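## Task

Find the cardboard boxes whose shelf spots are labelled lot 451 and lot 434 (the label sits on the shelf edge under each spot, and a number may repeat). Move one box of each lot onto the desk so that nothing overhangs the desk's edge. All other cardboard boxes stay on their shelves. Skip any lot the storeroom lacks. The robot must not tip over or finish leaning.

## Robot and tools

Robot: a simulated Hello Robot Stretch 3. It has a two-wheeled base (0.33 m long, 0.34 m wide, rounded rear), a vertical mast carrying a lift, and one telescoping arm that reaches out to the robot's right side. The base can only drive forward/back and spin in place; it pivots about a point midway between the drive wheels, 0.05 m behind the front edge. To shift the gripper along the robot's forward direction you drive the base. With the arm in and wrist folded, a spin sweeps a 0.28 m radius; an unfolded level wrist reaches past that.

Frames: the base frame has its origin on the floor between the drive wheels, x forward, y left, z up, in metres. hand_pose is reported in it, located where closed fingertips meet; with all wrist joints at zero its x axis is up, y points back along the arm toward the mast, z toward the rear. The odometry frame is the base frame at the start of the scene; base_odometry counts wheel rotation only (slip counts as travel), heading in rad, positive left, -3.142 to 3.142.

Tool move: one action per call. Either "servos": "reboot" by itself (re-enables any wrist/head servo that shut off), or "base" and/or "joints", optionally with "speeds", "pace", "contact_limits". Also "cameras" (list of head_camera, nav_camera, wrist_camera, or "all"; omitted means all, [] means none) and "blocking" (true/omitted waits until all motion rests; false returns in about half a second while motion continues).
- base: a single object with exactly one key. translate_m is a relative straight drive in metres, positive forward, -3 to 3. rotate_rad is a relative spin in radians, positive left (counter-clockwise), -6.4 to 6.4. Offsets count from the base position in the latest state report.
- joints: one object of absolute targets keyed by joint name: lift_m 0 to 1.1; arm_m 0 to 0.52 (extension); wrist_yaw_rad -1.345 to 4.42 (0 along the arm, positive swings toward the front; about 3.0 folds over the base); wrist_pitch_rad -1.57 to 0.451 (0 level, negative tips fingertips down); wrist_roll_rad -2.911 to 2.918 (0 fingers side by side); gripper_m -0.089 to 0.179 (larger is wider; actual fingertip gap is about 0.007 m smaller near closed, 0.025 m smaller fully open); head_pan_rad -3.953 to 1.73 (0 forward, positive left, -1.57 looks along the arm); head_tilt_rad -1.53 to 0.419 (negative looks down). Done tolerances are about ±0.004 m for lift/arm/gripper, ±0.02 rad for yaw/roll, ±0.05 pitch, ±0.1 head.
- pace: "default" or "max". speeds: per-key top speed (m/s or rad/s) up to the max (translate 0.30, rotate 1.90, lift 0.15, arm 0.40). The base is capped at 0.10 m/s and 0.63 rad/s unless lift is under 0.30, arm under 0.03 and yaw over 2.54.
- contact_limits: motor_effort thresholds (percent, 1 to 100) that halt a motion, placed only beside that motion's own command: arm_m a number; lift_m an object {"down": v, "up": v} (about 12 or more, else it may trip in free motion); translate_m or rotate_rad a number, checked against either wheel. Base motions have no contact stop unless given one.
Out-of-range values get the call refused; unknown keys make it invalid. A refusal or an uncommanded stop cancels the remaining move/wait/finished_scene calls of that reply.

wait(seconds 0 to 10, cameras) returns the state without commanding anything, early if moves finish. stop(cameras) brakes all running motions; braked ones report "stopped" and keep holding. zoom_image(camera, region [x0,y0,x1,y1] in pixels, at most 504x504) magnifies a part of that camera's latest image. finished_scene(scene: current number) ends the scene irrevocably; the goal must persist without the robot.

Results: joint_positions, base_odometry, base_status/joint_status (done, moving, off_target meaning resting short and possibly still pushing, stopped, contact_stop meaning that joint went slack, time_out, torque_fault meaning a servo turned off and needs reboot). on_its_own describes uncommanded behaviour; its "held at" is a target, not a reading. motor_effort in percent, positive toward larger values, bracket = peak of last action; wrist pitch maxes near 45, roll near 72. turned_by_wheels vs turned_by_imu: trust the IMU if they differ by over 0.15 rad. base_tilt in degrees (forward/right positive, ±4 bias). lidar_m: 12 ranges from the base origin in 30-degree sectors, first straight ahead, counter-clockwise (4th left, 7th behind, 10th right), seeing only a plane 0.17 m up; "-" is nothing or too close. wrist_depth_mm and head_depth_mm: 7x7 grids of median depth in mm, rows from top left. Images: head_camera arrives rotated, turn it a quarter clockwise; nav_camera turn a quarter counterclockwise. Calibration lines give K and base-to-camera transforms.

Gripping: command gripper_m below the object's width to hold; at least 0.05 above it (or fully open) to release. Readings do not confirm a grasp; resend to re-squeeze if it slips.

Cautions: before folding or unfolding the wrist put lift between 0.32 and 0.95, pitch -0.4, roll near 0; folded, lift may go to 0.25. With yaw below -0.4 keep pitch at -0.5 or lower. Pushing on something rigid with the gripper above about 0.45 m, or driving while holding or snagging something fixed, can tip the robot; back off if tilt appears. Use low lift "down" limits when lowering onto surfaces. Wrist and head have no contact stop and will fault if forced. Avoid dropping items, releasing moving objects, slamming, or pressing hard.

Each tool is called as name(argument=value, ...) on one line, values as JSON.

## Session

move(joints={"head_pan_rad":-0.9,"head_tilt_rad":-0.3}, cameras=["head_camera","nav_camera"], pace="max")

move(joints={"head_pan_rad":0.9,"head_tilt_rad":-0.3}, cameras=["head_camera","nav_camera"], pace="max")

move(joints={"head_pan_rad":-2.7,"head_tilt_rad":-0.3}, cameras=["head_camera","nav_camera"], pace="max")

Scene clock: 0.87 s.
move: done
base_odometry: x=+0.000 y=+0.000 heading=+0.000
turned_by_wheels: +0.000
turned_by_imu: +0.000
base_tilt: forward=-0.3 right=-1.2
lidar_m: 0.72 0.73 0.85 1.53 2.66 1.26 1.01 1.11 1.82 1.63 1.39 0.83
head_depth_mm: 1653 1786 1872 1929 1900 1924 1554 / 1677 1864 1949 2039 2018 1905 1556 / 1719 1896 2015 2119 2134 1900 1547 / 1543 1594 1679 1789 1879 1907 1544 / 1273 1328 1409 1479 1568 1665 1532 / 1066 1112 1155 1204 1274 1333 1385 / 921 953 981 1018 1063 1106 1157
base_status: not commanded
joint_positions: lift_m=+0.374 arm_m=+0.001 wrist_yaw_rad=+3.009 wrist_pitch_rad=-0.462 wrist_roll_rad=+0.000 gripper_m=+0.037 head_pan_rad=-0.925 head_tilt_rad=-0.301
joint_status: all done
measured_speeds: all 0
motor_effort: left_wheel=-0.5(0.7) right_wheel=+0.8(1.1) lift_m=+22.9(23.8) arm_m=-4.8(5.1) wrist_yaw_rad=-0.1(1.1) wrist_pitch_rad=+1.9(2.0) wrist_roll_rad=-0.2(0.2) gripper_m=+0.5(0.8) head_pan_rad=+1.1(4.7) head_tilt_rad=-2.9(8.1)
hand_pose: x=+0.0076 y=+0.0712 z=+0.3774 quat_wxyz=(+0.207, +0.697, +0.116, +0.676) (m; base frame)
wrist_depth_mm: - 138 - - - 854 - / - 151 - - - 971 - / - 167 933 - - 931 - / 840 774 204 801 804 802 753 / 702 678 211 660 650 669 667 / 595 596 126 577 129 577 584 / 529 539 289 353 506 513 508
pictures: head_camera (sideways), nav_camera (sideways)
camera_calibration:
head_camera: T_world_to_cam=[[-0.184746, 0.168141, -0.968296, 1.27692], [0.820939, 0.568064, -0.0579888, 0.0701351], [0.540304, -0.805625, -0.242981, 0.268485], [0, 0, 0, 1]] pos_world=[0.0332659, -0.0382456, 1.30574]
nav_camera: T_world_to_cam=[[0.176729, -0.205997, 0.962462, -1.21072], [-0.789622, -0.613441, 0.0136963, 0.0372064], [0.587592, -0.762401, -0.271072, 0.302429], [0, 0, 0, 1]] pos_world=[0.065644, 0.00399086, 1.24674]

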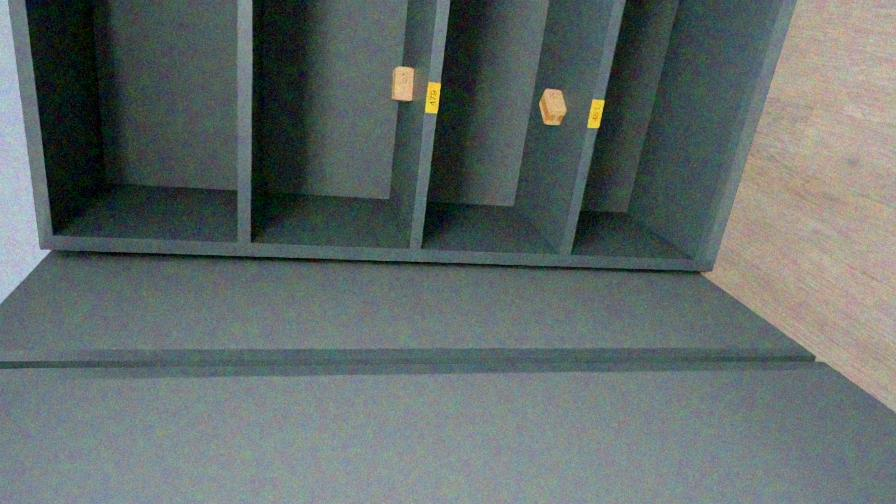

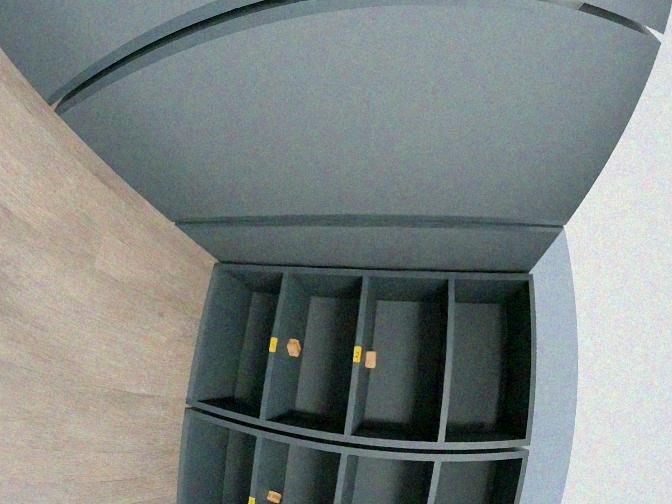

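Scene clock: 2.97 s.
move: done
base_odometry: x=+0.000 y=+0.000 heading=+0.000
turned_by_wheels: +0.000
turned_by_imu: +0.000
base_tilt: forward=-0.3 right=-1.1
lidar_m: 0.72 0.73 0.85 1.53 2.65 1.26 1.01 1.11 1.82 1.63 1.40 0.83
head_depth_mm: 624 648 671 695 721 750 781 / 670 693 723 748 778 810 847 / 718 745 776 810 845 886 928 / 779 808 845 885 926 971 1024 / 843 883 928 973 1030 1082 1151 / 927 973 1025 1087 1151 1214 1293 / 1019 1081 1144 1218 1296 1391 1439
base_status: not commanded
joint_positions: lift_m=+0.374 arm_m=+0.001 wrist_yaw_rad=+3.009 wrist_pitch_rad=-0.462 wrist_roll_rad=+0.000 gripper_m=+0.037 head_pan_rad=+0.908 head_tilt_rad=-0.301
joint_status: all done
measured_speeds: translate_m=+0.000 rotate_rad=+0.000 lift_m=+0.000 arm_m=+0.000 wrist_yaw_rad=+0.000 wrist_pitch_rad=+0.000 wrist_roll_rad=+0.000 head_pan_rad=-0.024 head_tilt_rad=+0.000
motor_effort: left_wheel=-0.3(1.0) right_wheel=+0.1(1.2) lift_m=+23.1(24.0) arm_m=-7.6(8.2) wrist_yaw_rad=-0.6(2.1) wrist_pitch_rad=+2.0(2.1) wrist_roll_rad=-0.2(0.3) gripper_m=+0.3(0.8) head_pan_rad=-3.1(5.0) head_tilt_rad=-1.8(6.2)
hand_pose: x=+0.0076 y=+0.0712 z=+0.3774 quat_wxyz=(+0.207, +0.697, +0.116, +0.676) (m; base frame)
wrist_depth_mm: - 138 - - - 856 - / - 150 - - - 958 - / - 167 931 - - 938 - / 840 779 203 827 802 800 768 / 699 664 211 660 650 675 668 / 598 600 126 582 129 578 579 / 525 542 288 353 501 506 512
pictures: head_camera (sideways), nav_camera (sideways)
camera_calibration:
head_camera: T_world_to_cam=[[-0.114547, -0.22201, -0.968293, 1.27649], [-0.761319, 0.645777, -0.0580011, 0.0797855], [0.638178, 0.730536, -0.242992, 0.267897], [0, 0, 0, 1]] pos_world=[0.0359941, 0.036161, 1.30574]
nav_camera: T_world_to_cam=[[0.153187, 0.224059, 0.962461, -1.21057], [0.797096, -0.603698, 0.0136725, 0.0274709], [0.584099, 0.76508, -0.271075, 0.302459], [0, 0, 0, 1]] pos_world=[-0.0131187, 0.0564191, 1.24674]

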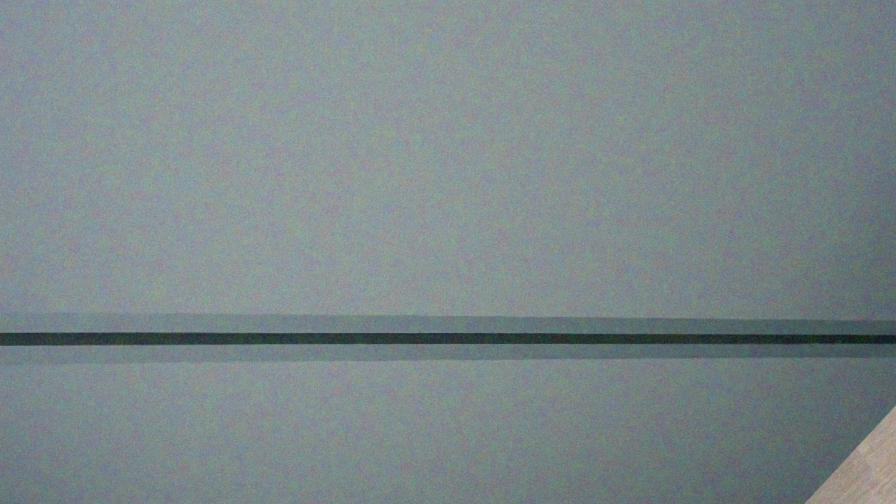

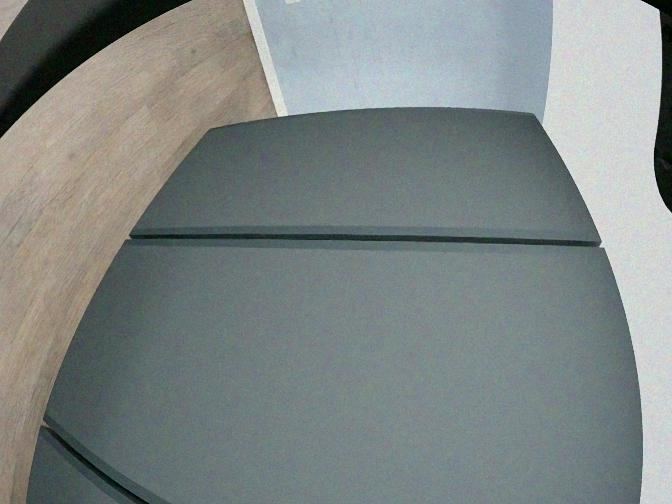

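Scene clock: 5.80 s.
move: done
base_odometry: x=+0.000 y=+0.000 heading=+0.000
turned_by_wheels: +0.000
turned_by_imu: +0.000
base_tilt: forward=-0.3 right=-1.2
lidar_m: 0.72 0.73 0.85 1.53 2.66 1.26 1.01 1.11 1.81 1.63 1.40 0.83
head_depth_mm: 1304 1364 1418 1495 1356 925 1511 / 1331 1382 1453 1523 1345 922 1553 / 1341 1410 1480 1558 1330 962 1449 / 1383 1443 1504 1591 1669 1730 1540 / 1393 1462 1537 1604 1690 1786 1537 / 1409 1476 1560 1638 1730 1818 1523 / 1440 1520 1598 1675 1778 1836 1522
base_status: not commanded
joint_positions: lift_m=+0.374 arm_m=+0.001 wrist_yaw_rad=+3.009 wrist_pitch_rad=-0.462 wrist_roll_rad=+0.000 gripper_m=+0.037 head_pan_rad=-2.708 head_tilt_rad=-0.301
joint_status: all done
measured_speeds: translate_m=+0.000 rotate_rad=+0.000 lift_m=+0.000 arm_m=+0.000 wrist_yaw_rad=+0.000 wrist_pitch_rad=+0.000 wrist_roll_rad=+0.000 head_pan_rad=+0.024 head_tilt_rad=+0.000
motor_effort: left_wheel=-0.6(0.8) right_wheel=+0.0(1.1) lift_m=+23.8(24.3) arm_m=-12.2(12.6) wrist_yaw_rad=+0.4(1.6) wrist_pitch_rad=+1.8(2.1) wrist_roll_rad=+0.1(0.3) gripper_m=+0.8(1.1) head_pan_rad=+3.1(6.2) head_tilt_rad=-0.7(5.5)
hand_pose: x=+0.0076 y=+0.0712 z=+0.3774 quat_wxyz=(+0.207, +0.697, +0.116, +0.676) (m; base frame)
wrist_depth_mm: - 139 - - - 865 - / - 151 - - - 999 - / - 167 922 - - 940 - / 835 774 203 813 800 794 763 / 694 675 210 663 656 670 661 / 600 594 126 574 128 581 578 / 525 535 288 354 498 512 507
pictures: head_camera (sideways), nav_camera (sideways)
camera_calibration:
head_camera: T_world_to_cam=[[0.203349, 0.145097, -0.968295, 1.27453], [0.381929, -0.922369, -0.0580073, 0.0728388], [-0.901543, -0.358025, -0.24298, 0.277357], [0, 0, 0, 1]] pos_world=[-0.0369459, -0.0184465, 1.30574]
nav_camera: T_world_to_cam=[[-0.238652, -0.129243, 0.962466, -1.2082], [-0.432987, 0.901296, 0.0136664, 0.0349663], [-0.869234, -0.413474, -0.271057, 0.31128], [0, 0, 0, 1]] pos_world=[-0.00262301, -0.0589601, 1.24674]

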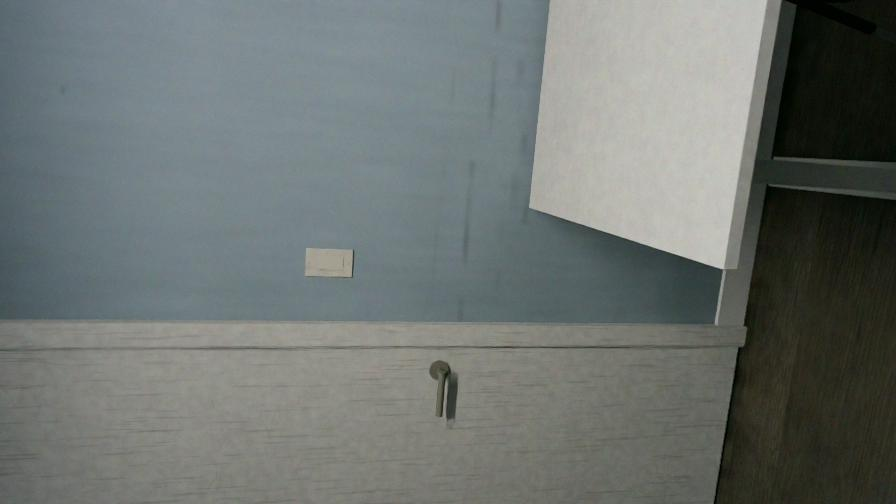

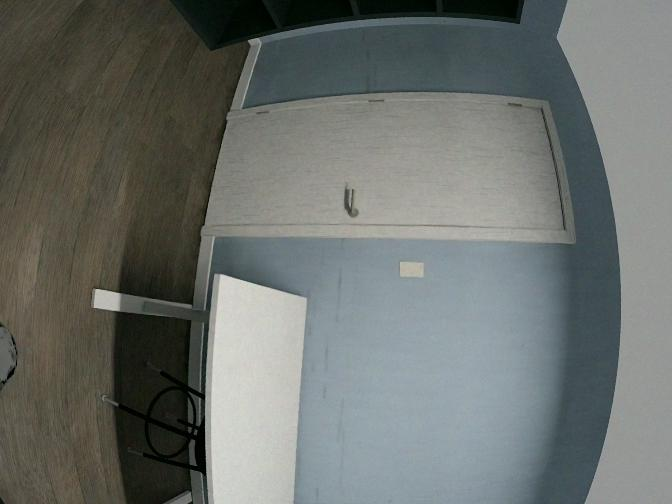

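move(joints={"head_pan_rad":-1.35,"head_tilt_rad":-0.3}, cameras=["head_camera","nav_camera"], pace="max")

zoom_image(camera="head_camera", region=[392, 0, 644, 252])

zoom_image(camera="head_camera", region=[392, 252, 644, 504])

Scene clock: 14.83 s.
move: done
base_odometry: x=+0.000 y=+0.000 heading=+0.000
turned_by_wheels: +0.000
turned_by_imu: +0.000
base_tilt: forward=-0.3 right=-1.3
lidar_m: 0.72 0.73 0.85 1.53 2.66 1.25 1.01 1.11 1.81 1.63 1.39 0.83
head_depth_mm: 1639 1864 1986 2037 2019 1923 1570 / 1530 1851 1956 2061 2007 1898 1551 / 1558 1754 1656 1635 1736 1819 1546 / 1702 1854 1962 2066 2117 1890 1539 / 1731 1872 1970 2062 2106 1896 1529 / 1625 1851 1993 2086 2083 1876 1522 / 1575 1773 1816 1843 1784 1809 1513
base_status: not commanded
joint_positions: lift_m=+0.374 arm_m=+0.001 wrist_yaw_rad=+3.009 wrist_pitch_rad=-0.462 wrist_roll_rad=+0.000 gripper_m=+0.037 head_pan_rad=-1.311 head_tilt_rad=-0.301
joint_status: all done
measured_speeds: translate_m=+0.000 rotate_rad=+0.000 lift_m=+0.000 arm_m=+0.000 wrist_yaw_rad=+0.000 wrist_pitch_rad=+0.000 wrist_roll_rad=+0.000 head_pan_rad=-0.024 head_tilt_rad=+0.000
motor_effort: left_wheel=+0.2(0.6) right_wheel=+0.4(0.8) lift_m=+24.0(24.9) arm_m=-12.8(13.6) wrist_yaw_rad=+0.2(0.9) wrist_pitch_rad=+1.9(2.0) wrist_roll_rad=+0.0(0.3) gripper_m=+0.8(0.9) head_pan_rad=-3.0(5.4) head_tilt_rad=+2.0(3.3)
hand_pose: x=+0.0076 y=+0.0712 z=+0.3774 quat_wxyz=(+0.207, +0.697, +0.116, +0.676) (m; base frame)
wrist_depth_mm: - 139 - - - 854 - / - 151 - - - 964 - / - 167 939 - - 950 - / 837 757 203 818 797 797 763 / 696 674 212 666 651 669 672 / 594 597 126 569 129 582 575 / 525 537 288 355 501 514 508
pictures: head_camera (sideways), nav_camera (sideways)
camera_calibration:
head_camera: T_world_to_cam=[[-0.107769, 0.225369, -0.968295, 1.27644], [0.974473, 0.216888, -0.057976, 0.069186], [0.196945, -0.949825, -0.24299, 0.270619], [0, 0, 0, 1]] pos_world=[0.0168436, -0.0456364, 1.30574]
nav_camera: T_world_to_cam=[[0.0860649, -0.257407, 0.962463, -1.21015], [-0.962549, -0.270765, 0.0136574, 0.03826], [0.257086, -0.927593, -0.27107, 0.304497], [0, 0, 0, 1]] pos_world=[0.0626968, -0.0186931, 1.24674]

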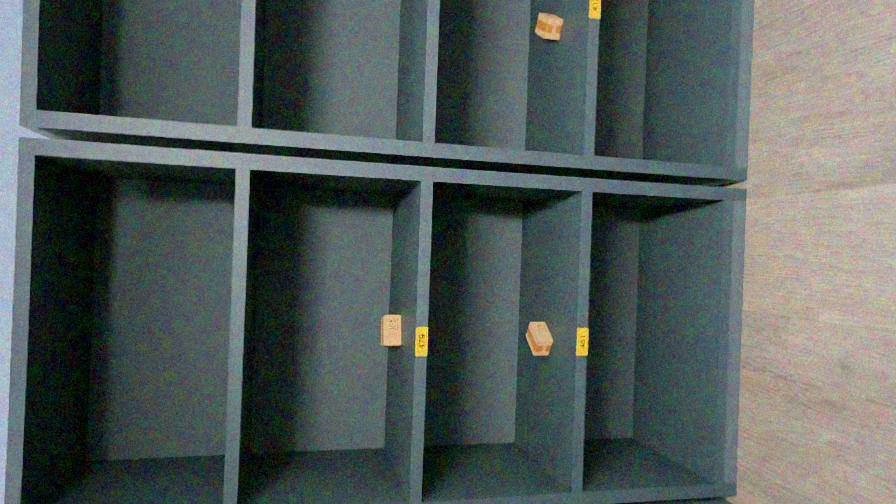

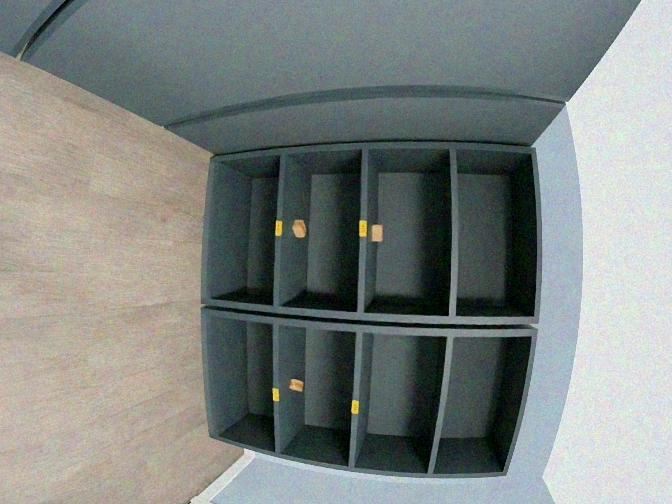

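Scaled by 2.000 from the camera's 896x504 image, which has a finer 1280x720 frame.

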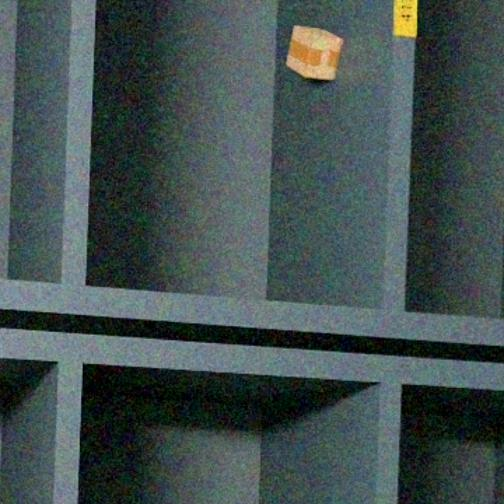

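Scaled by 2.000 from the camera's 896x504 image, which has a finer 1280x720 frame.

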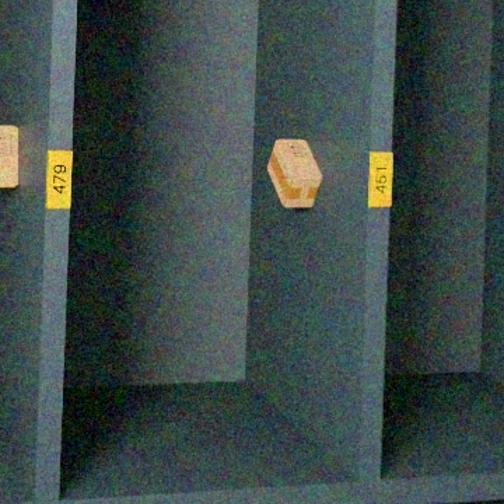

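move(joints={"head_pan_rad":-1.68,"head_tilt_rad":-0.3}, cameras=["head_camera"], pace="max")

zoom_image(camera="head_camera", region=[392, 100, 644, 352])

Scene clock: 21.67 s.
move: done
base_odometry: x=+0.000 y=+0.000 heading=+0.000
turned_by_wheels: +0.000
turned_by_imu: +0.000
base_tilt: forward=-0.3 right=-1.2
lidar_m: 0.73 0.73 0.85 1.53 2.66 1.26 1.01 1.12 1.81 1.62 1.39 0.83
head_depth_mm: 2153 2178 2224 2241 2291 2048 1565 / 1929 1819 1937 2025 2488 2040 1552 / 1972 2043 2153 2218 2169 2012 1548 / 1869 1992 2124 2209 2296 1949 1531 / 1729 1922 2007 2128 2112 1883 1533 / 1408 1530 1555 1631 1719 1792 1525 / 1514 1774 1849 1957 1919 1866 1515
base_status: not commanded
joint_positions: lift_m=+0.374 arm_m=+0.001 wrist_yaw_rad=+3.009 wrist_pitch_rad=-0.462 wrist_roll_rad=+0.000 gripper_m=+0.037 head_pan_rad=-1.691 head_tilt_rad=-0.301
joint_status: all done
measured_speeds: all 0
motor_effort: left_wheel=-0.3(0.7) right_wheel=+0.4(1.2) lift_m=+24.6(25.1) arm_m=-12.6(13.6) wrist_yaw_rad=+0.5(1.5) wrist_pitch_rad=+2.0(2.0) wrist_roll_rad=-0.2(0.3) gripper_m=-0.1(0.8) head_pan_rad=-1.5(5.2) head_tilt_rad=+3.4(7.9)
hand_pose: x=+0.0076 y=+0.0712 z=+0.3774 quat_wxyz=(+0.207, +0.697, +0.116, +0.676) (m; base frame)
wrist_depth_mm: - 139 - - - 862 - / - 150 - - - 985 - / - 167 924 - - 953 - / 833 762 203 805 811 791 772 / 692 671 211 655 655 665 670 / 601 600 126 575 128 576 580 / 528 532 287 355 504 508 506
pictures: head_camera (sideways)
camera_calibration:
head_camera: T_world_to_cam=[[-0.0164503, 0.249262, -0.968296, 1.27589], [0.985372, -0.160249, -0.0579923, 0.0690882], [-0.169624, -0.955086, -0.242979, 0.272858], [0, 0, 0, 1]] pos_world=[-0.000805413, -0.0463555, 1.30574]

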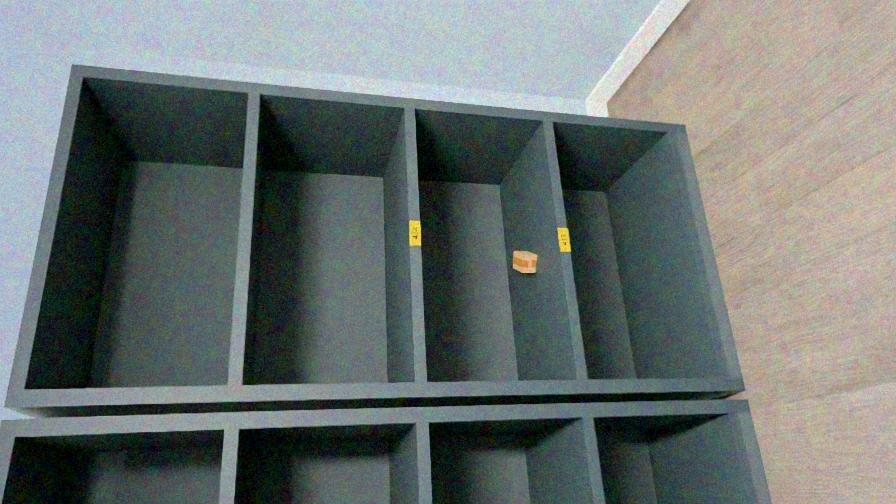

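Scaled by 2.000 from the camera's 896x504 image, which has a finer 1280x720 frame.

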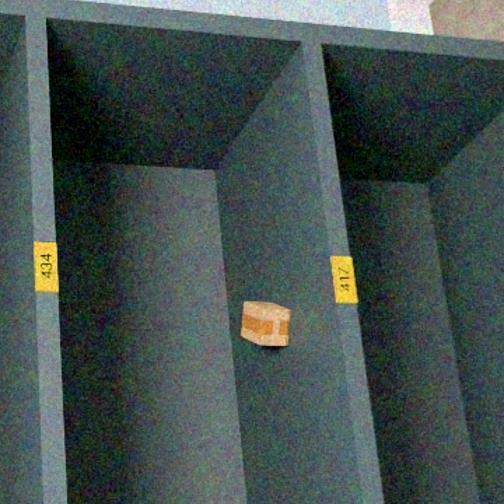

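move(base={"rotate_rad":-1.132}, joints={"lift_m":0.29,"gripper_m":0.16,"head_pan_rad":-1.57,"head_tilt_rad":-0.5}, pace="max", cameras=[])

move(base={"translate_m":1.019}, pace="max", cameras=[])

move(base={"rotate_rad":1.384}, joints={"lift_m":0.5,"wrist_pitch_rad":-0.4}, pace="max", cameras=[])

move(joints={"wrist_yaw_rad":0.0}, pace="max", cameras=["wrist_camera","head_camera"])

Scene clock: 77.07 s.
move: done
base_odometry: x=+0.000 y=+0.000 heading=-1.132
turned_by_wheels: -1.132
turned_by_imu: -1.110
base_tilt: forward=-0.3 right=-1.2
lidar_m: 1.57 0.86 0.73 0.72 0.82 1.36 2.66 1.26 1.01 1.11 1.73 1.62
head_depth_mm: 1251 1342 1444 1387 960 1581 1327 / 1274 1364 1472 1360 993 1610 1314 / 1294 1399 1515 1354 1024 1520 1317 / 1329 1429 1554 1696 1843 1601 1311 / 1343 1450 1569 1734 1893 1585 1300 / 1361 1482 1620 1780 1914 1571 1290 / 1397 1524 1662 1827 1944 1570 1288
base_status: done
joint_positions: lift_m=+0.290 arm_m=+0.001 wrist_yaw_rad=+3.009 wrist_pitch_rad=-0.463 wrist_roll_rad=+0.000 gripper_m=+0.160 head_pan_rad=-1.566 head_tilt_rad=-0.500
joint_status: all done
measured_speeds: all 0
motor_effort: left_wheel=+6.8(14.7) right_wheel=-8.0(14.3) lift_m=+31.0(31.2) arm_m=-12.9(13.6) wrist_yaw_rad=+0.0(1.7) wrist_pitch_rad=+2.0(2.1) wrist_roll_rad=+0.0(0.3) gripper_m=+0.5(83.3) head_pan_rad=-1.3(5.0) head_tilt_rad=-4.1(7.2)
hand_pose: x=+0.0076 y=+0.0711 z=+0.2928 quat_wxyz=(+0.208, +0.697, +0.117, +0.676) (m; base frame)
wrist_depth_mm: - 139 - - - - - / - 150 161 - - - - / 862 168 182 793 786 776 784 / 694 644 203 672 678 662 662 / 581 148 222 570 560 575 554 / 501 127 253 305 488 136 477 / 115 263 268 267 428 417 112
pictures: none
No camera images: "cameras" was empty.

Scene clock: 81.83 s.
move: done
base_odometry: x=+0.433 y=-0.922 heading=-1.131
turned_by_wheels: +0.000
turned_by_imu: +0.000
base_tilt: forward=-0.4 right=-1.0
lidar_m: 0.95 0.60 0.51 0.51 0.57 0.95 3.62 1.64 1.76 1.47 0.75 0.74
head_depth_mm: 1413 1523 1635 1780 1921 1628 1325 / 1442 1542 1676 1845 1945 1619 1322 / 1473 1571 1725 1866 2013 1612 1308 / 1502 1627 1770 1926 2028 1596 1311 / 1548 1673 1824 1989 2046 1590 1308 / 1563 1649 1788 1565 1757 1580 1293 / 1180 1303 1366 1528 1680 1477 1288
base_status: done
joint_positions: lift_m=+0.290 arm_m=+0.001 wrist_yaw_rad=+3.009 wrist_pitch_rad=-0.463 wrist_roll_rad=+0.000 gripper_m=+0.160 head_pan_rad=-1.570 head_tilt_rad=-0.500
joint_status: not commanded
measured_speeds: all 0
motor_effort: left_wheel=+6.1(16.0) right_wheel=-0.4(10.4) lift_m=+24.1(31.1) arm_m=-10.2(13.0) wrist_yaw_rad=-0.8(2.1) wrist_pitch_rad=+2.1(2.2) wrist_roll_rad=+0.0(0.3) gripper_m=+0.7(1.1) head_pan_rad=-3.0(3.8) head_tilt_rad=-4.0(5.1)
hand_pose: x=+0.0076 y=+0.0711 z=+0.2928 quat_wxyz=(+0.208, +0.697, +0.117, +0.676) (m; base frame)
wrist_depth_mm: - 139 - - - 480 461 / - 151 161 - - 532 - / - 166 175 - - 586 - / 694 641 198 651 644 642 611 / 585 148 223 565 567 570 555 / 503 127 254 304 482 136 480 / 115 264 268 267 427 415 112
pictures: none
No camera images: "cameras" was empty.

Scene clock: 84.67 s.
move: done
base_odometry: x=+0.433 y=-0.922 heading=+0.252
turned_by_wheels: +1.384
turned_by_imu: +1.361
base_tilt: forward=-0.4 right=-1.1
lidar_m: 0.51 0.53 0.73 2.13 2.19 1.64 1.76 1.48 0.75 1.08 0.71 0.52
head_depth_mm: 828 957 1017 741 1102 961 1041 / 848 957 1030 732 1212 957 1203 / 883 958 1032 772 1213 958 1200 / 886 959 1019 762 1211 948 1204 / 886 958 1021 753 1219 939 1225 / 889 960 1023 744 1217 938 1222 / 892 966 1026 737 1157 934 1198
base_status: done
joint_positions: lift_m=+0.500 arm_m=+0.001 wrist_yaw_rad=+3.009 wrist_pitch_rad=-0.419 wrist_roll_rad=+0.000 gripper_m=+0.160 head_pan_rad=-1.570 head_tilt_rad=-0.500
joint_status: all done
measured_speeds: all 0
motor_effort: left_wheel=-6.0(14.8) right_wheel=+8.6(12.4) lift_m=+23.2(33.8) arm_m=-12.9(13.5) wrist_yaw_rad=-1.2(1.5) wrist_pitch_rad=+3.0(6.1) wrist_roll_rad=+0.0(0.3) gripper_m=+0.5(1.2) head_pan_rad=-2.6(3.5) head_tilt_rad=-3.7(4.6)
hand_pose: x=+0.0083 y=+0.0768 z=+0.5125 quat_wxyz=(+0.193, +0.699, +0.101, +0.681) (m; base frame)
wrist_depth_mm: - 137 - - - - - / - 149 - - - - - / - 163 - - - - - / - 189 207 - - - - / 917 192 213 889 900 815 - / 786 126 237 769 760 135 - / 116 659 274 663 659 644 110
pictures: none
No camera images: "cameras" was empty.

Scene clock: 86.50 s.
move: done
base_odometry: x=+0.433 y=-0.922 heading=+0.252
turned_by_wheels: +0.000
turned_by_imu: +0.000
base_tilt: forward=-0.3 right=-1.3
lidar_m: 0.51 0.53 0.73 2.13 2.19 1.64 1.76 1.47 0.74 1.08 0.70 0.52
head_depth_mm: 827 958 1016 739 1095 959 1046 / 852 960 1025 733 1213 962 1213 / 879 958 1033 769 1217 954 1204 / 886 958 1023 763 1218 949 1196 / 888 962 1022 755 1215 945 1215 / 891 963 1021 745 1215 936 1217 / 892 962 1021 736 1160 936 1205
base_status: not commanded
joint_positions: lift_m=+0.500 arm_m=+0.001 wrist_yaw_rad=+0.003 wrist_pitch_rad=-0.419 wrist_roll_rad=+0.000 gripper_m=+0.160 head_pan_rad=-1.570 head_tilt_rad=-0.500
joint_status: all done
measured_speeds: all 0
motor_effort: left_wheel=-5.5(6.4) right_wheel=+8.7(9.8) lift_m=+23.7(24.1) arm_m=-12.3(13.5) wrist_yaw_rad=-4.1(7.9) wrist_pitch_rad=+3.1(3.1) wrist_roll_rad=+0.0(0.4) gripper_m=+0.4(1.1) head_pan_rad=-3.0(3.4) head_tilt_rad=-3.2(4.7)
hand_pose: x=-0.0208 y=-0.3698 z=+0.5125 quat_wxyz=(+0.692, +0.148, -0.691, -0.146) (m; base frame)
wrist_depth_mm: - - - 506 - - - / - - - - - - - / - - - - - - - / - - - - - - - / - 143 - - - 140 - / - 125 - - - 135 519 / 115 646 653 651 653 634 112
pictures: head_camera (sideways), wrist_camera
camera_calibration:
head_camera: T_world_to_cam=[[-0.0465272, 0.432409, -0.900477, 1.18752], [0.997499, -0.0279119, -0.0649436, 0.0780437], [-0.0532161, -0.901246, -0.430028, 0.515578], [0, 0, 0, 1]] pos_world=[0.0048406, -0.0466524, 1.29611]
wrist_camera: T_world_to_cam=[[-0.998878, -0.0399237, -0.0254731, -0.0158933], [-0.00250208, 0.581622, -0.813455, 0.664484], [0.0472919, -0.812479, -0.581069, 0.164427], [0, 0, 0, 1]] pos_world=[-0.021989, -0.253519, 0.635667]

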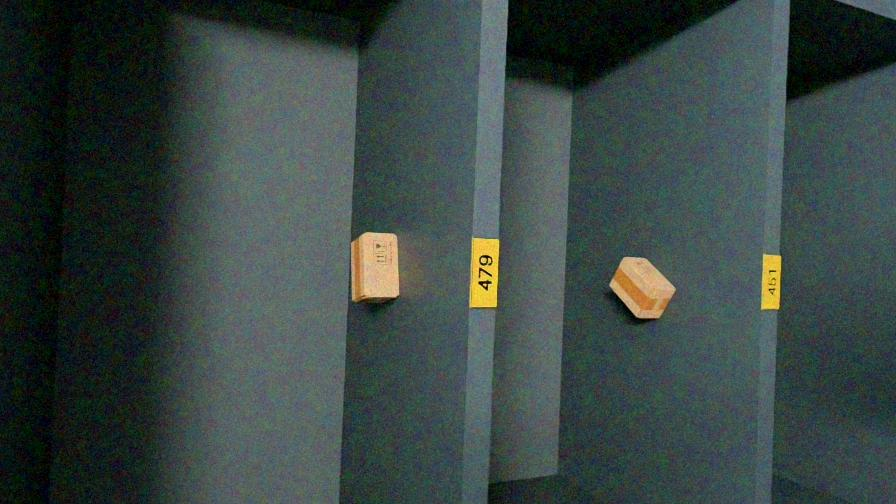

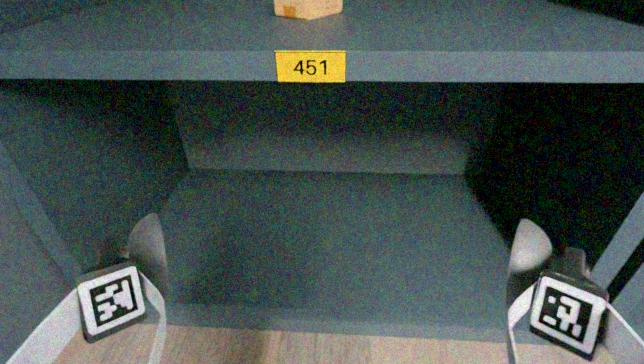

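move(joints={"wrist_pitch_rad":0.0,"lift_m":0.52}, pace="max", cameras=["wrist_camera"])

Scene clock: 100.60 s.
move: done
base_odometry: x=+0.433 y=-0.922 heading=+0.252
turned_by_wheels: +0.000
turned_by_imu: +0.000
base_tilt: forward=-0.3 right=-1.2
lidar_m: 0.51 0.53 0.73 2.13 2.19 1.64 1.76 1.47 0.74 1.08 0.70 0.52
head_depth_mm: 828 959 1019 736 1096 964 1047 / 855 954 1033 734 1209 959 1206 / 882 959 1029 773 1209 955 1210 / 889 960 1020 763 1217 948 1195 / 890 960 1022 753 1219 944 1222 / 886 966 1020 743 1214 933 1220 / 887 965 1023 736 1160 931 1205
base_status: not commanded
joint_positions: lift_m=+0.520 arm_m=+0.001 wrist_yaw_rad=+0.003 wrist_pitch_rad=-0.024 wrist_roll_rad=+0.000 gripper_m=+0.160 head_pan_rad=-1.570 head_tilt_rad=-0.500
joint_status: all done
measured_speeds: all 0
motor_effort: left_wheel=-5.7(6.1) right_wheel=+8.6(10.0) lift_m=+30.9(32.1) arm_m=-10.2(11.8) wrist_yaw_rad=-3.2(4.1) wrist_pitch_rad=+3.9(5.5) wrist_roll_rad=+0.1(0.3) gripper_m=+0.3(0.9) head_pan_rad=-2.2(2.6) head_tilt_rad=-3.5(4.2)
hand_pose: x=-0.0207 y=-0.4012 z=+0.6286 quat_wxyz=(+0.707, +0.010, -0.707, -0.008) (m; base frame)
wrist_depth_mm: - - - - - - - / - 822 - - - 767 - / - - - - - - - / - - - 583 - - - / - 145 - - - 138 - / - 125 - - - 135 - / 112 120 - - - - 109
pictures: wrist_camera
camera_calibration:
wrist_camera: T_world_to_cam=[[-0.998846, -0.0470975, -0.00936351, -0.0270342], [-0.0014051, 0.223578, -0.974685, 0.734847], [0.0479987, -0.973548, -0.223386, -0.0829164], [0, 0, 0, 1]] pos_world=[-0.0219906, -0.246292, 0.697469]

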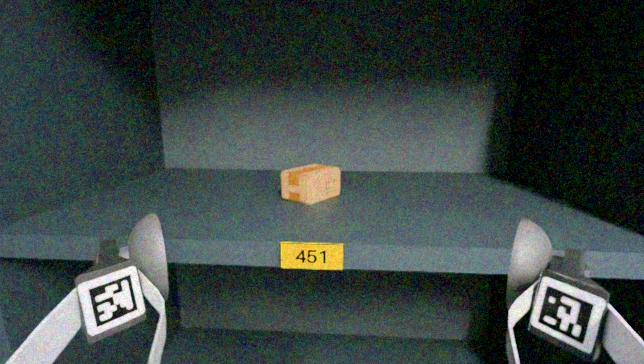

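move(base={"translate_m":0.154}, joints={"wrist_yaw_rad":-0.39,"lift_m":0.475,"gripper_m":0.179}, cameras=[])

move(joints={"arm_m":0.33}, cameras=["wrist_camera"], pace="max")

Scene clock: 149.23 s.
move: done
base_odometry: x=+0.582 y=-0.884 heading=+0.252
turned_by_wheels: +0.000
turned_by_imu: +0.000
base_tilt: forward=-0.3 right=-1.1
lidar_m: 0.35 0.37 0.51 1.49 1.92 1.77 1.91 0.88 0.84 1.03 0.49 0.37
head_depth_mm: 831 960 1027 739 1212 966 1214 / 861 962 1036 729 1213 960 1214 / 885 964 1016 770 1214 957 1200 / 889 961 1030 761 1217 947 1200 / 890 956 1020 754 1230 939 1224 / 891 963 1011 742 1162 939 1188 / 728 784 804 723 840 860 966
base_status: done
joint_positions: lift_m=+0.475 arm_m=+0.001 wrist_yaw_rad=-0.387 wrist_pitch_rad=-0.022 wrist_roll_rad=+0.000 gripper_m=+0.179 head_pan_rad=-1.570 head_tilt_rad=-0.500
joint_status: all done
measured_speeds: all 0
motor_effort: left_wheel=+5.6(7.4) right_wheel=+5.5(13.4) lift_m=+24.6(27.9) arm_m=-9.2(10.4) wrist_yaw_rad=-2.9(7.7) wrist_pitch_rad=+3.6(3.9) wrist_roll_rad=+0.0(0.3) gripper_m=+0.8(69.1) head_pan_rad=-1.0(2.3) head_tilt_rad=-2.5(3.9)
hand_pose: x=-0.1179 y=-0.3823 z=+0.5840 quat_wxyz=(+0.693, -0.128, -0.695, -0.144) (m; base frame)
wrist_depth_mm: - - - - - - - / - - - - 898 - - / 682 - - - 925 - 884 / - - - - - 553 - / - 142 - - - - - / - 126 - - - - - / - - - - 821 - 105
pictures: none
No camera images: "cameras" was empty.

Scene clock: 151.33 s.
move: done
base_odometry: x=+0.582 y=-0.884 heading=+0.252
turned_by_wheels: +0.000
turned_by_imu: +0.000
base_tilt: forward=-0.3 right=-1.2
lidar_m: 0.35 0.37 0.51 1.48 1.92 1.76 1.91 0.88 0.84 1.04 0.49 0.37
head_depth_mm: 838 956 1032 738 1207 964 1214 / 865 957 1029 729 1207 957 1212 / 886 959 1017 769 1213 954 643 / 888 963 1026 763 1219 946 648 / 887 961 1024 752 1212 941 1218 / 895 963 1009 744 1162 934 1186 / 727 782 803 721 843 861 966
base_status: not commanded
joint_positions: lift_m=+0.475 arm_m=+0.330 wrist_yaw_rad=-0.387 wrist_pitch_rad=-0.022 wrist_roll_rad=+0.000 gripper_m=+0.179 head_pan_rad=-1.570 head_tilt_rad=-0.500
joint_status: all done
measured_speeds: all 0
motor_effort: left_wheel=+5.7(6.3) right_wheel=+5.2(6.3) lift_m=+26.3(27.4) arm_m=+13.3(14.7) wrist_yaw_rad=-3.2(4.1) wrist_pitch_rad=+3.6(3.7) wrist_roll_rad=+0.3(0.3) gripper_m=+0.3(0.9) head_pan_rad=-0.7(1.9) head_tilt_rad=-2.8(3.5)
hand_pose: x=-0.1180 y=-0.7117 z=+0.5841 quat_wxyz=(+0.693, -0.128, -0.695, -0.144) (m; base frame)
wrist_depth_mm: - - - - - 587 - / - - - - - 620 - / - - - - - 636 - / - - 266 280 - - - / 294 148 257 274 294 294 297 / - 204 228 227 228 227 231 / 163 178 178 178 178 178 107
pictures: wrist_camera
camera_calibration:
wrist_camera: T_world_to_cam=[[-0.941589, 0.336637, -0.00919965, 0.140418], [0.0830165, 0.205553, -0.975119, 0.75815], [-0.32637, -0.918925, -0.221493, -0.396906], [0, 0, 0, 1]] pos_world=[-0.0602607, -0.567837, 0.652666]

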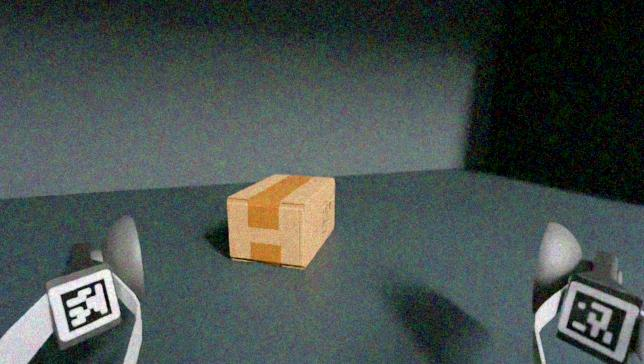

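move(joints={"arm_m":0.481}, contact_limits={"arm_m":35}, cameras=[])

move(joints={"gripper_m":0.03}, cameras=["wrist_camera"])

move(joints={"lift_m":0.55}, cameras=["wrist_camera"])

Scene clock: 166.83 s.
move: done
base_odometry: x=+0.582 y=-0.884 heading=+0.252
turned_by_wheels: +0.000
turned_by_imu: +0.000
base_tilt: forward=-0.3 right=-1.0
lidar_m: 0.35 0.37 0.51 1.48 1.92 1.77 1.91 0.88 0.84 1.04 0.49 0.36
head_depth_mm: 835 958 1030 738 1216 966 1214 / 865 960 1029 731 1210 959 1213 / 888 961 1017 770 1210 925 673 / 892 961 1024 758 1223 791 1202 / 888 960 1022 751 1220 944 1222 / 893 965 1011 741 1163 937 1194 / 724 784 803 723 844 861 964
base_status: not commanded
joint_positions: lift_m=+0.475 arm_m=+0.481 wrist_yaw_rad=-0.387 wrist_pitch_rad=-0.022 wrist_roll_rad=+0.000 gripper_m=+0.179 head_pan_rad=-1.570 head_tilt_rad=-0.500
joint_status: all done
measured_speeds: all 0
motor_effort: left_wheel=+5.8(6.3) right_wheel=+5.4(6.2) lift_m=+30.6(31.6) arm_m=+13.0(15.5) wrist_yaw_rad=-2.5(3.9) wrist_pitch_rad=+3.6(3.7) wrist_roll_rad=-0.3(0.3) gripper_m=+0.2(1.0) head_pan_rad=-0.3(1.3) head_tilt_rad=-2.4(3.6)
contact_limits: arm_m 35 (drawing in: default 31, maximum 55; extending or still: default 40, maximum 69)
hand_pose: x=-0.1180 y=-0.8627 z=+0.5841 quat_wxyz=(+0.693, -0.128, -0.695, -0.144) (m; base frame)
wrist_depth_mm: 292 310 332 - - - 467 / 298 321 338 - - - 476 / 308 328 - - - - 497 / 317 333 - - - - - / 315 273 292 168 181 293 294 / - 203 225 130 130 226 228 / 162 176 169 111 104 177 107
pictures: none
No camera images: "cameras" was empty.

Scene clock: 168.87 s.
move: done
base_odometry: x=+0.582 y=-0.884 heading=+0.252
turned_by_wheels: +0.000
turned_by_imu: +0.000
base_tilt: forward=-0.3 right=-1.3
lidar_m: 0.35 0.37 0.51 1.48 1.91 1.77 1.91 0.88 0.84 1.03 0.49 0.36
head_depth_mm: 835 956 1024 737 1210 967 1217 / 868 955 1028 731 1209 959 1206 / 887 963 1019 768 1216 919 674 / 887 962 1030 759 1217 791 1200 / 892 962 1023 752 1216 940 1221 / 890 960 1016 742 1161 931 1191 / 727 782 802 720 845 863 967
base_status: not commanded
joint_positions: lift_m=+0.475 arm_m=+0.481 wrist_yaw_rad=-0.389 wrist_pitch_rad=-0.022 wrist_roll_rad=+0.000 gripper_m=+0.031 head_pan_rad=-1.570 head_tilt_rad=-0.500
joint_status: all done
measured_speeds: all 0
motor_effort: left_wheel=+5.4(6.2) right_wheel=+4.9(6.7) lift_m=+29.2(30.4) arm_m=+11.7(13.9) wrist_yaw_rad=-0.8(3.6) wrist_pitch_rad=+3.5(3.7) wrist_roll_rad=-0.3(0.3) gripper_m=-19.0(90.8) head_pan_rad=+0.0(1.1) head_tilt_rad=-2.4(2.9)
contact_limits: arm_m 35 (drawing in: default 31, maximum 55; extending or still: default 40, maximum 69)
hand_pose: x=-0.1184 y=-0.8625 z=+0.5841 quat_wxyz=(+0.693, -0.129, -0.695, -0.144) (m; base frame)
wrist_depth_mm: 293 312 331 - - - 469 / 300 319 337 - - - 476 / 308 328 - - - - 504 / 316 334 - - - - - / 313 315 155 168 159 294 294 / 226 226 130 138 130 227 228 / 176 169 128 117 111 123 177
pictures: wrist_camera
camera_calibration:
wrist_camera: T_world_to_cam=[[-0.941077, 0.338068, -0.00919144, 0.192212], [0.0833214, 0.205429, -0.975119, 0.789127], [-0.327768, -0.918427, -0.221493, -0.535423], [0, 0, 0, 1]] pos_world=[-0.0603592, -0.718838, 0.652666]

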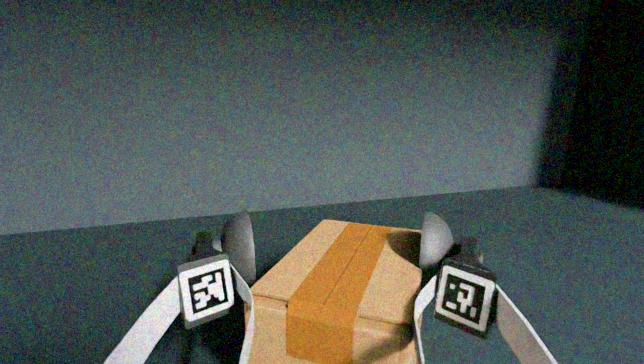

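Scene clock: 170.37 s.
move: done
base_odometry: x=+0.582 y=-0.884 heading=+0.252
turned_by_wheels: +0.000
turned_by_imu: +0.000
base_tilt: forward=-0.4 right=-1.4
lidar_m: 0.35 0.37 0.51 1.48 1.91 1.77 1.91 0.88 0.84 1.04 0.49 0.36
head_depth_mm: 837 960 1034 737 1214 966 1212 / 862 959 1030 729 1213 960 1181 / 887 959 1019 767 1215 722 577 / 891 967 1028 758 1218 762 1201 / 890 963 1023 751 1218 946 1218 / 892 960 1011 740 1164 937 1187 / 724 786 800 720 845 860 965
base_status: not commanded
joint_positions: lift_m=+0.550 arm_m=+0.481 wrist_yaw_rad=-0.389 wrist_pitch_rad=-0.025 wrist_roll_rad=+0.000 gripper_m=+0.031 head_pan_rad=-1.570 head_tilt_rad=-0.500
joint_status: all done
measured_speeds: all 0
motor_effort: left_wheel=+5.3(6.1) right_wheel=+5.6(6.1) lift_m=+30.2(34.6) arm_m=+8.6(11.4) wrist_yaw_rad=-1.5(3.0) wrist_pitch_rad=+4.3(4.3) wrist_roll_rad=+0.0(0.4) gripper_m=-19.5(19.5) head_pan_rad=+0.6(0.9) head_tilt_rad=-1.5(2.8)
contact_limits: arm_m 35 (drawing in: default 31, maximum 55; extending or still: default 40, maximum 69)
hand_pose: x=-0.1184 y=-0.8624 z=+0.6582 quat_wxyz=(+0.692, -0.128, -0.695, -0.146) (m; base frame)
wrist_depth_mm: 292 310 329 - - - 469 / 299 320 337 - - - 481 / 309 330 - - - - 495 / 316 335 - - - - 510 / 325 338 153 169 157 - - / 329 - 130 130 130 123 - / 300 264 126 117 111 123 290
pictures: wrist_camera
camera_calibration:
wrist_camera: T_world_to_cam=[[-0.941064, 0.338098, -0.00939829, 0.193012], [0.0847235, 0.208737, -0.974295, 0.863866], [-0.327446, -0.91767, -0.225079, -0.515832], [0, 0, 0, 1]] pos_world=[-0.0604605, -0.718941, 0.727371]

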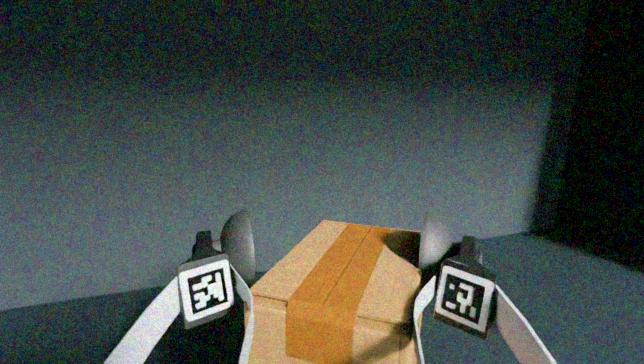

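move(joints={"arm_m":0.01}, cameras=[], pace="max")

move(base={"translate_m":-0.45}, joints={"lift_m":0.75,"wrist_yaw_rad":0.0}, cameras=[])

move(base={"rotate_rad":-1.571}, cameras=[])

move(base={"translate_m":-1.12}, joints={"head_pan_rad":-1.57,"head_tilt_rad":-0.4}, cameras=["head_camera","nav_camera"])

Scene clock: 201.90 s.
move: done
base_odometry: x=+0.582 y=-0.884 heading=+0.252
turned_by_wheels: +0.000
turned_by_imu: +0.000
base_tilt: forward=-0.4 right=-1.2
lidar_m: 0.35 0.37 0.51 1.48 1.91 1.76 1.91 0.88 0.84 1.04 0.49 0.37
head_depth_mm: 836 960 1025 740 1213 965 1215 / 856 956 1031 730 1211 957 1212 / 886 954 1017 766 1212 958 1200 / 890 959 1033 759 1216 949 1197 / 889 961 1019 751 1223 939 1225 / 891 962 1008 742 1159 934 1185 / 725 783 803 724 845 862 967
base_status: not commanded
joint_positions: lift_m=+0.550 arm_m=+0.010 wrist_yaw_rad=-0.389 wrist_pitch_rad=-0.026 wrist_roll_rad=+0.000 gripper_m=+0.031 head_pan_rad=-1.570 head_tilt_rad=-0.500
joint_status: all done
measured_speeds: all 0
motor_effort: left_wheel=+5.5(6.0) right_wheel=+5.4(6.5) lift_m=+31.5(31.7) arm_m=-12.4(14.8) wrist_yaw_rad=-1.5(3.0) wrist_pitch_rad=+4.4(4.4) wrist_roll_rad=+0.0(0.3) gripper_m=-19.3(19.5) head_pan_rad=+0.9(1.4) head_tilt_rad=-1.7(2.7)
hand_pose: x=-0.1183 y=-0.3914 z=+0.6579 quat_wxyz=(+0.692, -0.127, -0.695, -0.146) (m; base frame)
wrist_depth_mm: - - - - 839 - 510 / - - - - 895 - - / - - - - 920 - - / - - - - - - 553 / - - 153 169 157 556 - / - - 130 130 130 123 - / - - 125 117 111 111 -
pictures: none
No camera images: "cameras" was empty.

Scene clock: 207.53 s.
move: done
base_odometry: x=+0.147 y=-0.996 heading=+0.252
turned_by_wheels: +0.000
turned_by_imu: +0.000
base_tilt: forward=-0.3 right=-1.2
lidar_m: 0.80 0.84 1.16 3.63 1.45 1.41 1.47 1.21 0.65 0.63 1.02 0.82
head_depth_mm: 507 546 598 695 1207 966 1220 / 513 549 601 652 734 843 1179 / 746 929 928 718 808 798 910 / 884 955 1029 762 1206 946 482 / 885 953 1016 752 1214 944 1193 / 888 958 1017 743 1210 938 1188 / 887 956 1014 736 1200 932 1212
base_status: done
joint_positions: lift_m=+0.750 arm_m=+0.010 wrist_yaw_rad=-0.003 wrist_pitch_rad=-0.026 wrist_roll_rad=+0.000 gripper_m=+0.031 head_pan_rad=-1.570 head_tilt_rad=-0.500
joint_status: all done
measured_speeds: all 0
motor_effort: left_wheel=-7.4(12.2) right_wheel=-3.0(11.3) lift_m=+29.4(35.2) arm_m=-4.5(13.3) wrist_yaw_rad=+2.1(5.5) wrist_pitch_rad=+4.5(4.5) wrist_roll_rad=+0.0(0.3) gripper_m=-18.9(19.8) head_pan_rad=+1.4(2.1) head_tilt_rad=-1.6(2.5)
hand_pose: x=-0.0222 y=-0.4105 z=+0.8579 quat_wxyz=(+0.707, +0.009, -0.707, -0.011) (m; base frame)
wrist_depth_mm: 801 - - - - 337 - / - - - - - 346 - / 851 - - - 673 360 - / 866 - - - 666 368 - / - - 153 169 169 380 - / - - 131 130 130 123 - / - - 125 117 111 111 -
pictures: none
No camera images: "cameras" was empty.

Scene clock: 211.13 s.
move: done
base_odometry: x=+0.147 y=-0.996 heading=-1.319
turned_by_wheels: -1.571
turned_by_imu: -1.546
base_tilt: forward=-0.4 right=-1.2
lidar_m: 0.63 1.01 0.82 0.80 0.84 1.17 3.61 1.43 1.42 1.47 1.22 0.64
head_depth_mm: 1207 1300 1404 1554 1748 1629 1322 / 1209 1294 1409 1550 1721 1623 1324 / 1205 1310 1427 1566 1738 1619 1273 / 1212 1315 1422 1565 1738 1588 483 / 1211 1314 1429 1562 1748 1583 1268 / 1215 1318 1433 1573 1772 1578 1292 / 1238 1338 1457 1609 1790 1566 1286
base_status: done
joint_positions: lift_m=+0.750 arm_m=+0.010 wrist_yaw_rad=-0.002 wrist_pitch_rad=-0.026 wrist_roll_rad=+0.000 gripper_m=+0.031 head_pan_rad=-1.570 head_tilt_rad=-0.500
joint_status: not commanded
measured_speeds: all 0
motor_effort: left_wheel=+8.2(11.7) right_wheel=-10.1(14.2) lift_m=+27.1(29.4) arm_m=-6.7(7.2) wrist_yaw_rad=+1.2(2.8) wrist_pitch_rad=+4.4(4.5) wrist_roll_rad=+0.3(0.3) gripper_m=-19.2(19.5) head_pan_rad=+1.9(2.8) head_tilt_rad=-1.7(2.2)
hand_pose: x=-0.0220 y=-0.4105 z=+0.8579 quat_wxyz=(+0.707, +0.009, -0.707, -0.010) (m; base frame)
wrist_depth_mm: - - - - - - - / - - - - - - - / - - - - - - - / - - - - - - - / - - - 183 182 - - / - 908 130 130 130 - - / - - 126 117 111 123 -
pictures: none
No camera images: "cameras" was empty.

Scene clock: 223.47 s.
move: done
base_odometry: x=-0.133 y=+0.088 heading=-1.318
turned_by_wheels: +0.000
turned_by_imu: +0.000
base_tilt: forward=-0.4 right=-1.2
lidar_m: 1.73 1.14 0.86 0.84 0.88 1.23 2.54 1.48 0.86 1.01 1.52 2.00
head_depth_mm: 1211 1285 1377 1444 1117 847 1387 / 1216 1297 1378 1463 1109 874 1422 / 1224 1292 1380 1473 1099 871 1258 / 1222 1298 1391 1460 1094 866 485 / 1221 1298 1390 1458 1079 864 1289 / 1224 1304 1386 1493 1127 856 1390 / 1227 1307 1393 1491 1596 1665 1385
base_status: done
joint_positions: lift_m=+0.750 arm_m=+0.010 wrist_yaw_rad=-0.002 wrist_pitch_rad=-0.026 wrist_roll_rad=+0.000 gripper_m=+0.031 head_pan_rad=-1.570 head_tilt_rad=-0.400
joint_status: all done
measured_speeds: all 0
motor_effort: left_wheel=-2.1(10.3) right_wheel=-9.4(14.8) lift_m=+24.7(27.2) arm_m=-11.0(13.6) wrist_yaw_rad=+2.1(3.1) wrist_pitch_rad=+4.3(4.5) wrist_roll_rad=+0.1(0.6) gripper_m=-19.5(19.7) head_pan_rad=+3.2(4.2) head_tilt_rad=+5.2(5.7)
hand_pose: x=-0.0220 y=-0.4105 z=+0.8579 quat_wxyz=(+0.707, +0.009, -0.707, -0.010) (m; base frame)
wrist_depth_mm: - - - - - - - / - - - - - - - / - - - - - - - / - - - - - - - / - - 153 169 157 - - / - - 130 130 130 - - / - - 125 117 111 120 -
pictures: head_camera (sideways), nav_camera (sideways)
camera_calibration:
head_camera: T_world_to_cam=[[-0.0466109, 0.340199, -0.939198, 1.23805], [0.997505, -0.0340484, -0.0618377, 0.0740212], [-0.0530153, -0.939737, -0.337763, 0.395558], [0, 0, 0, 1]] pos_world=[0.00484092, -0.0469444, 1.30096]
nav_camera: T_world_to_cam=[[0.0173378, -0.364944, 0.930868, -1.16853], [-0.99979, -0.0164735, 0.0121631, 0.0404762], [0.0108959, -0.930884, -0.365153, 0.428413], [0, 0, 0, 1]] pos_world=[0.0560594, -0.0269779, 1.24369]

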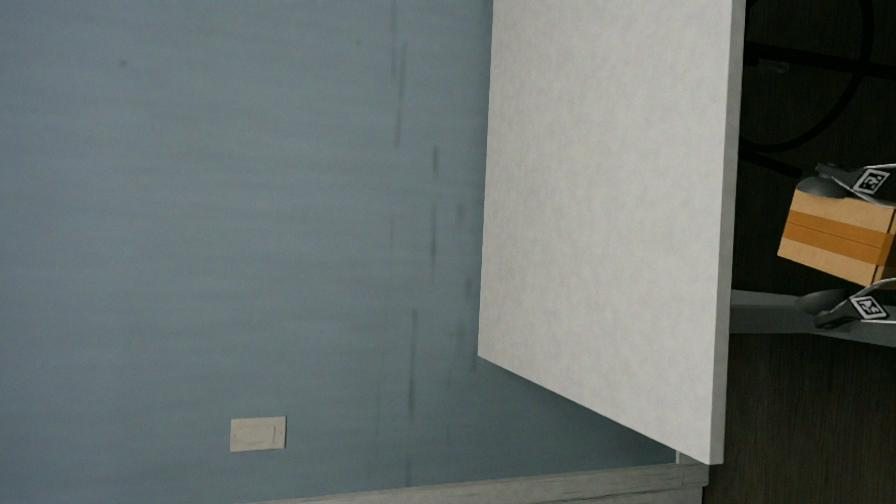

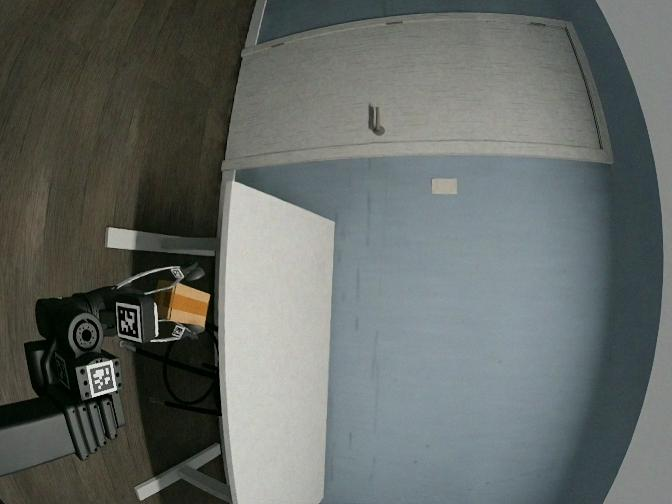

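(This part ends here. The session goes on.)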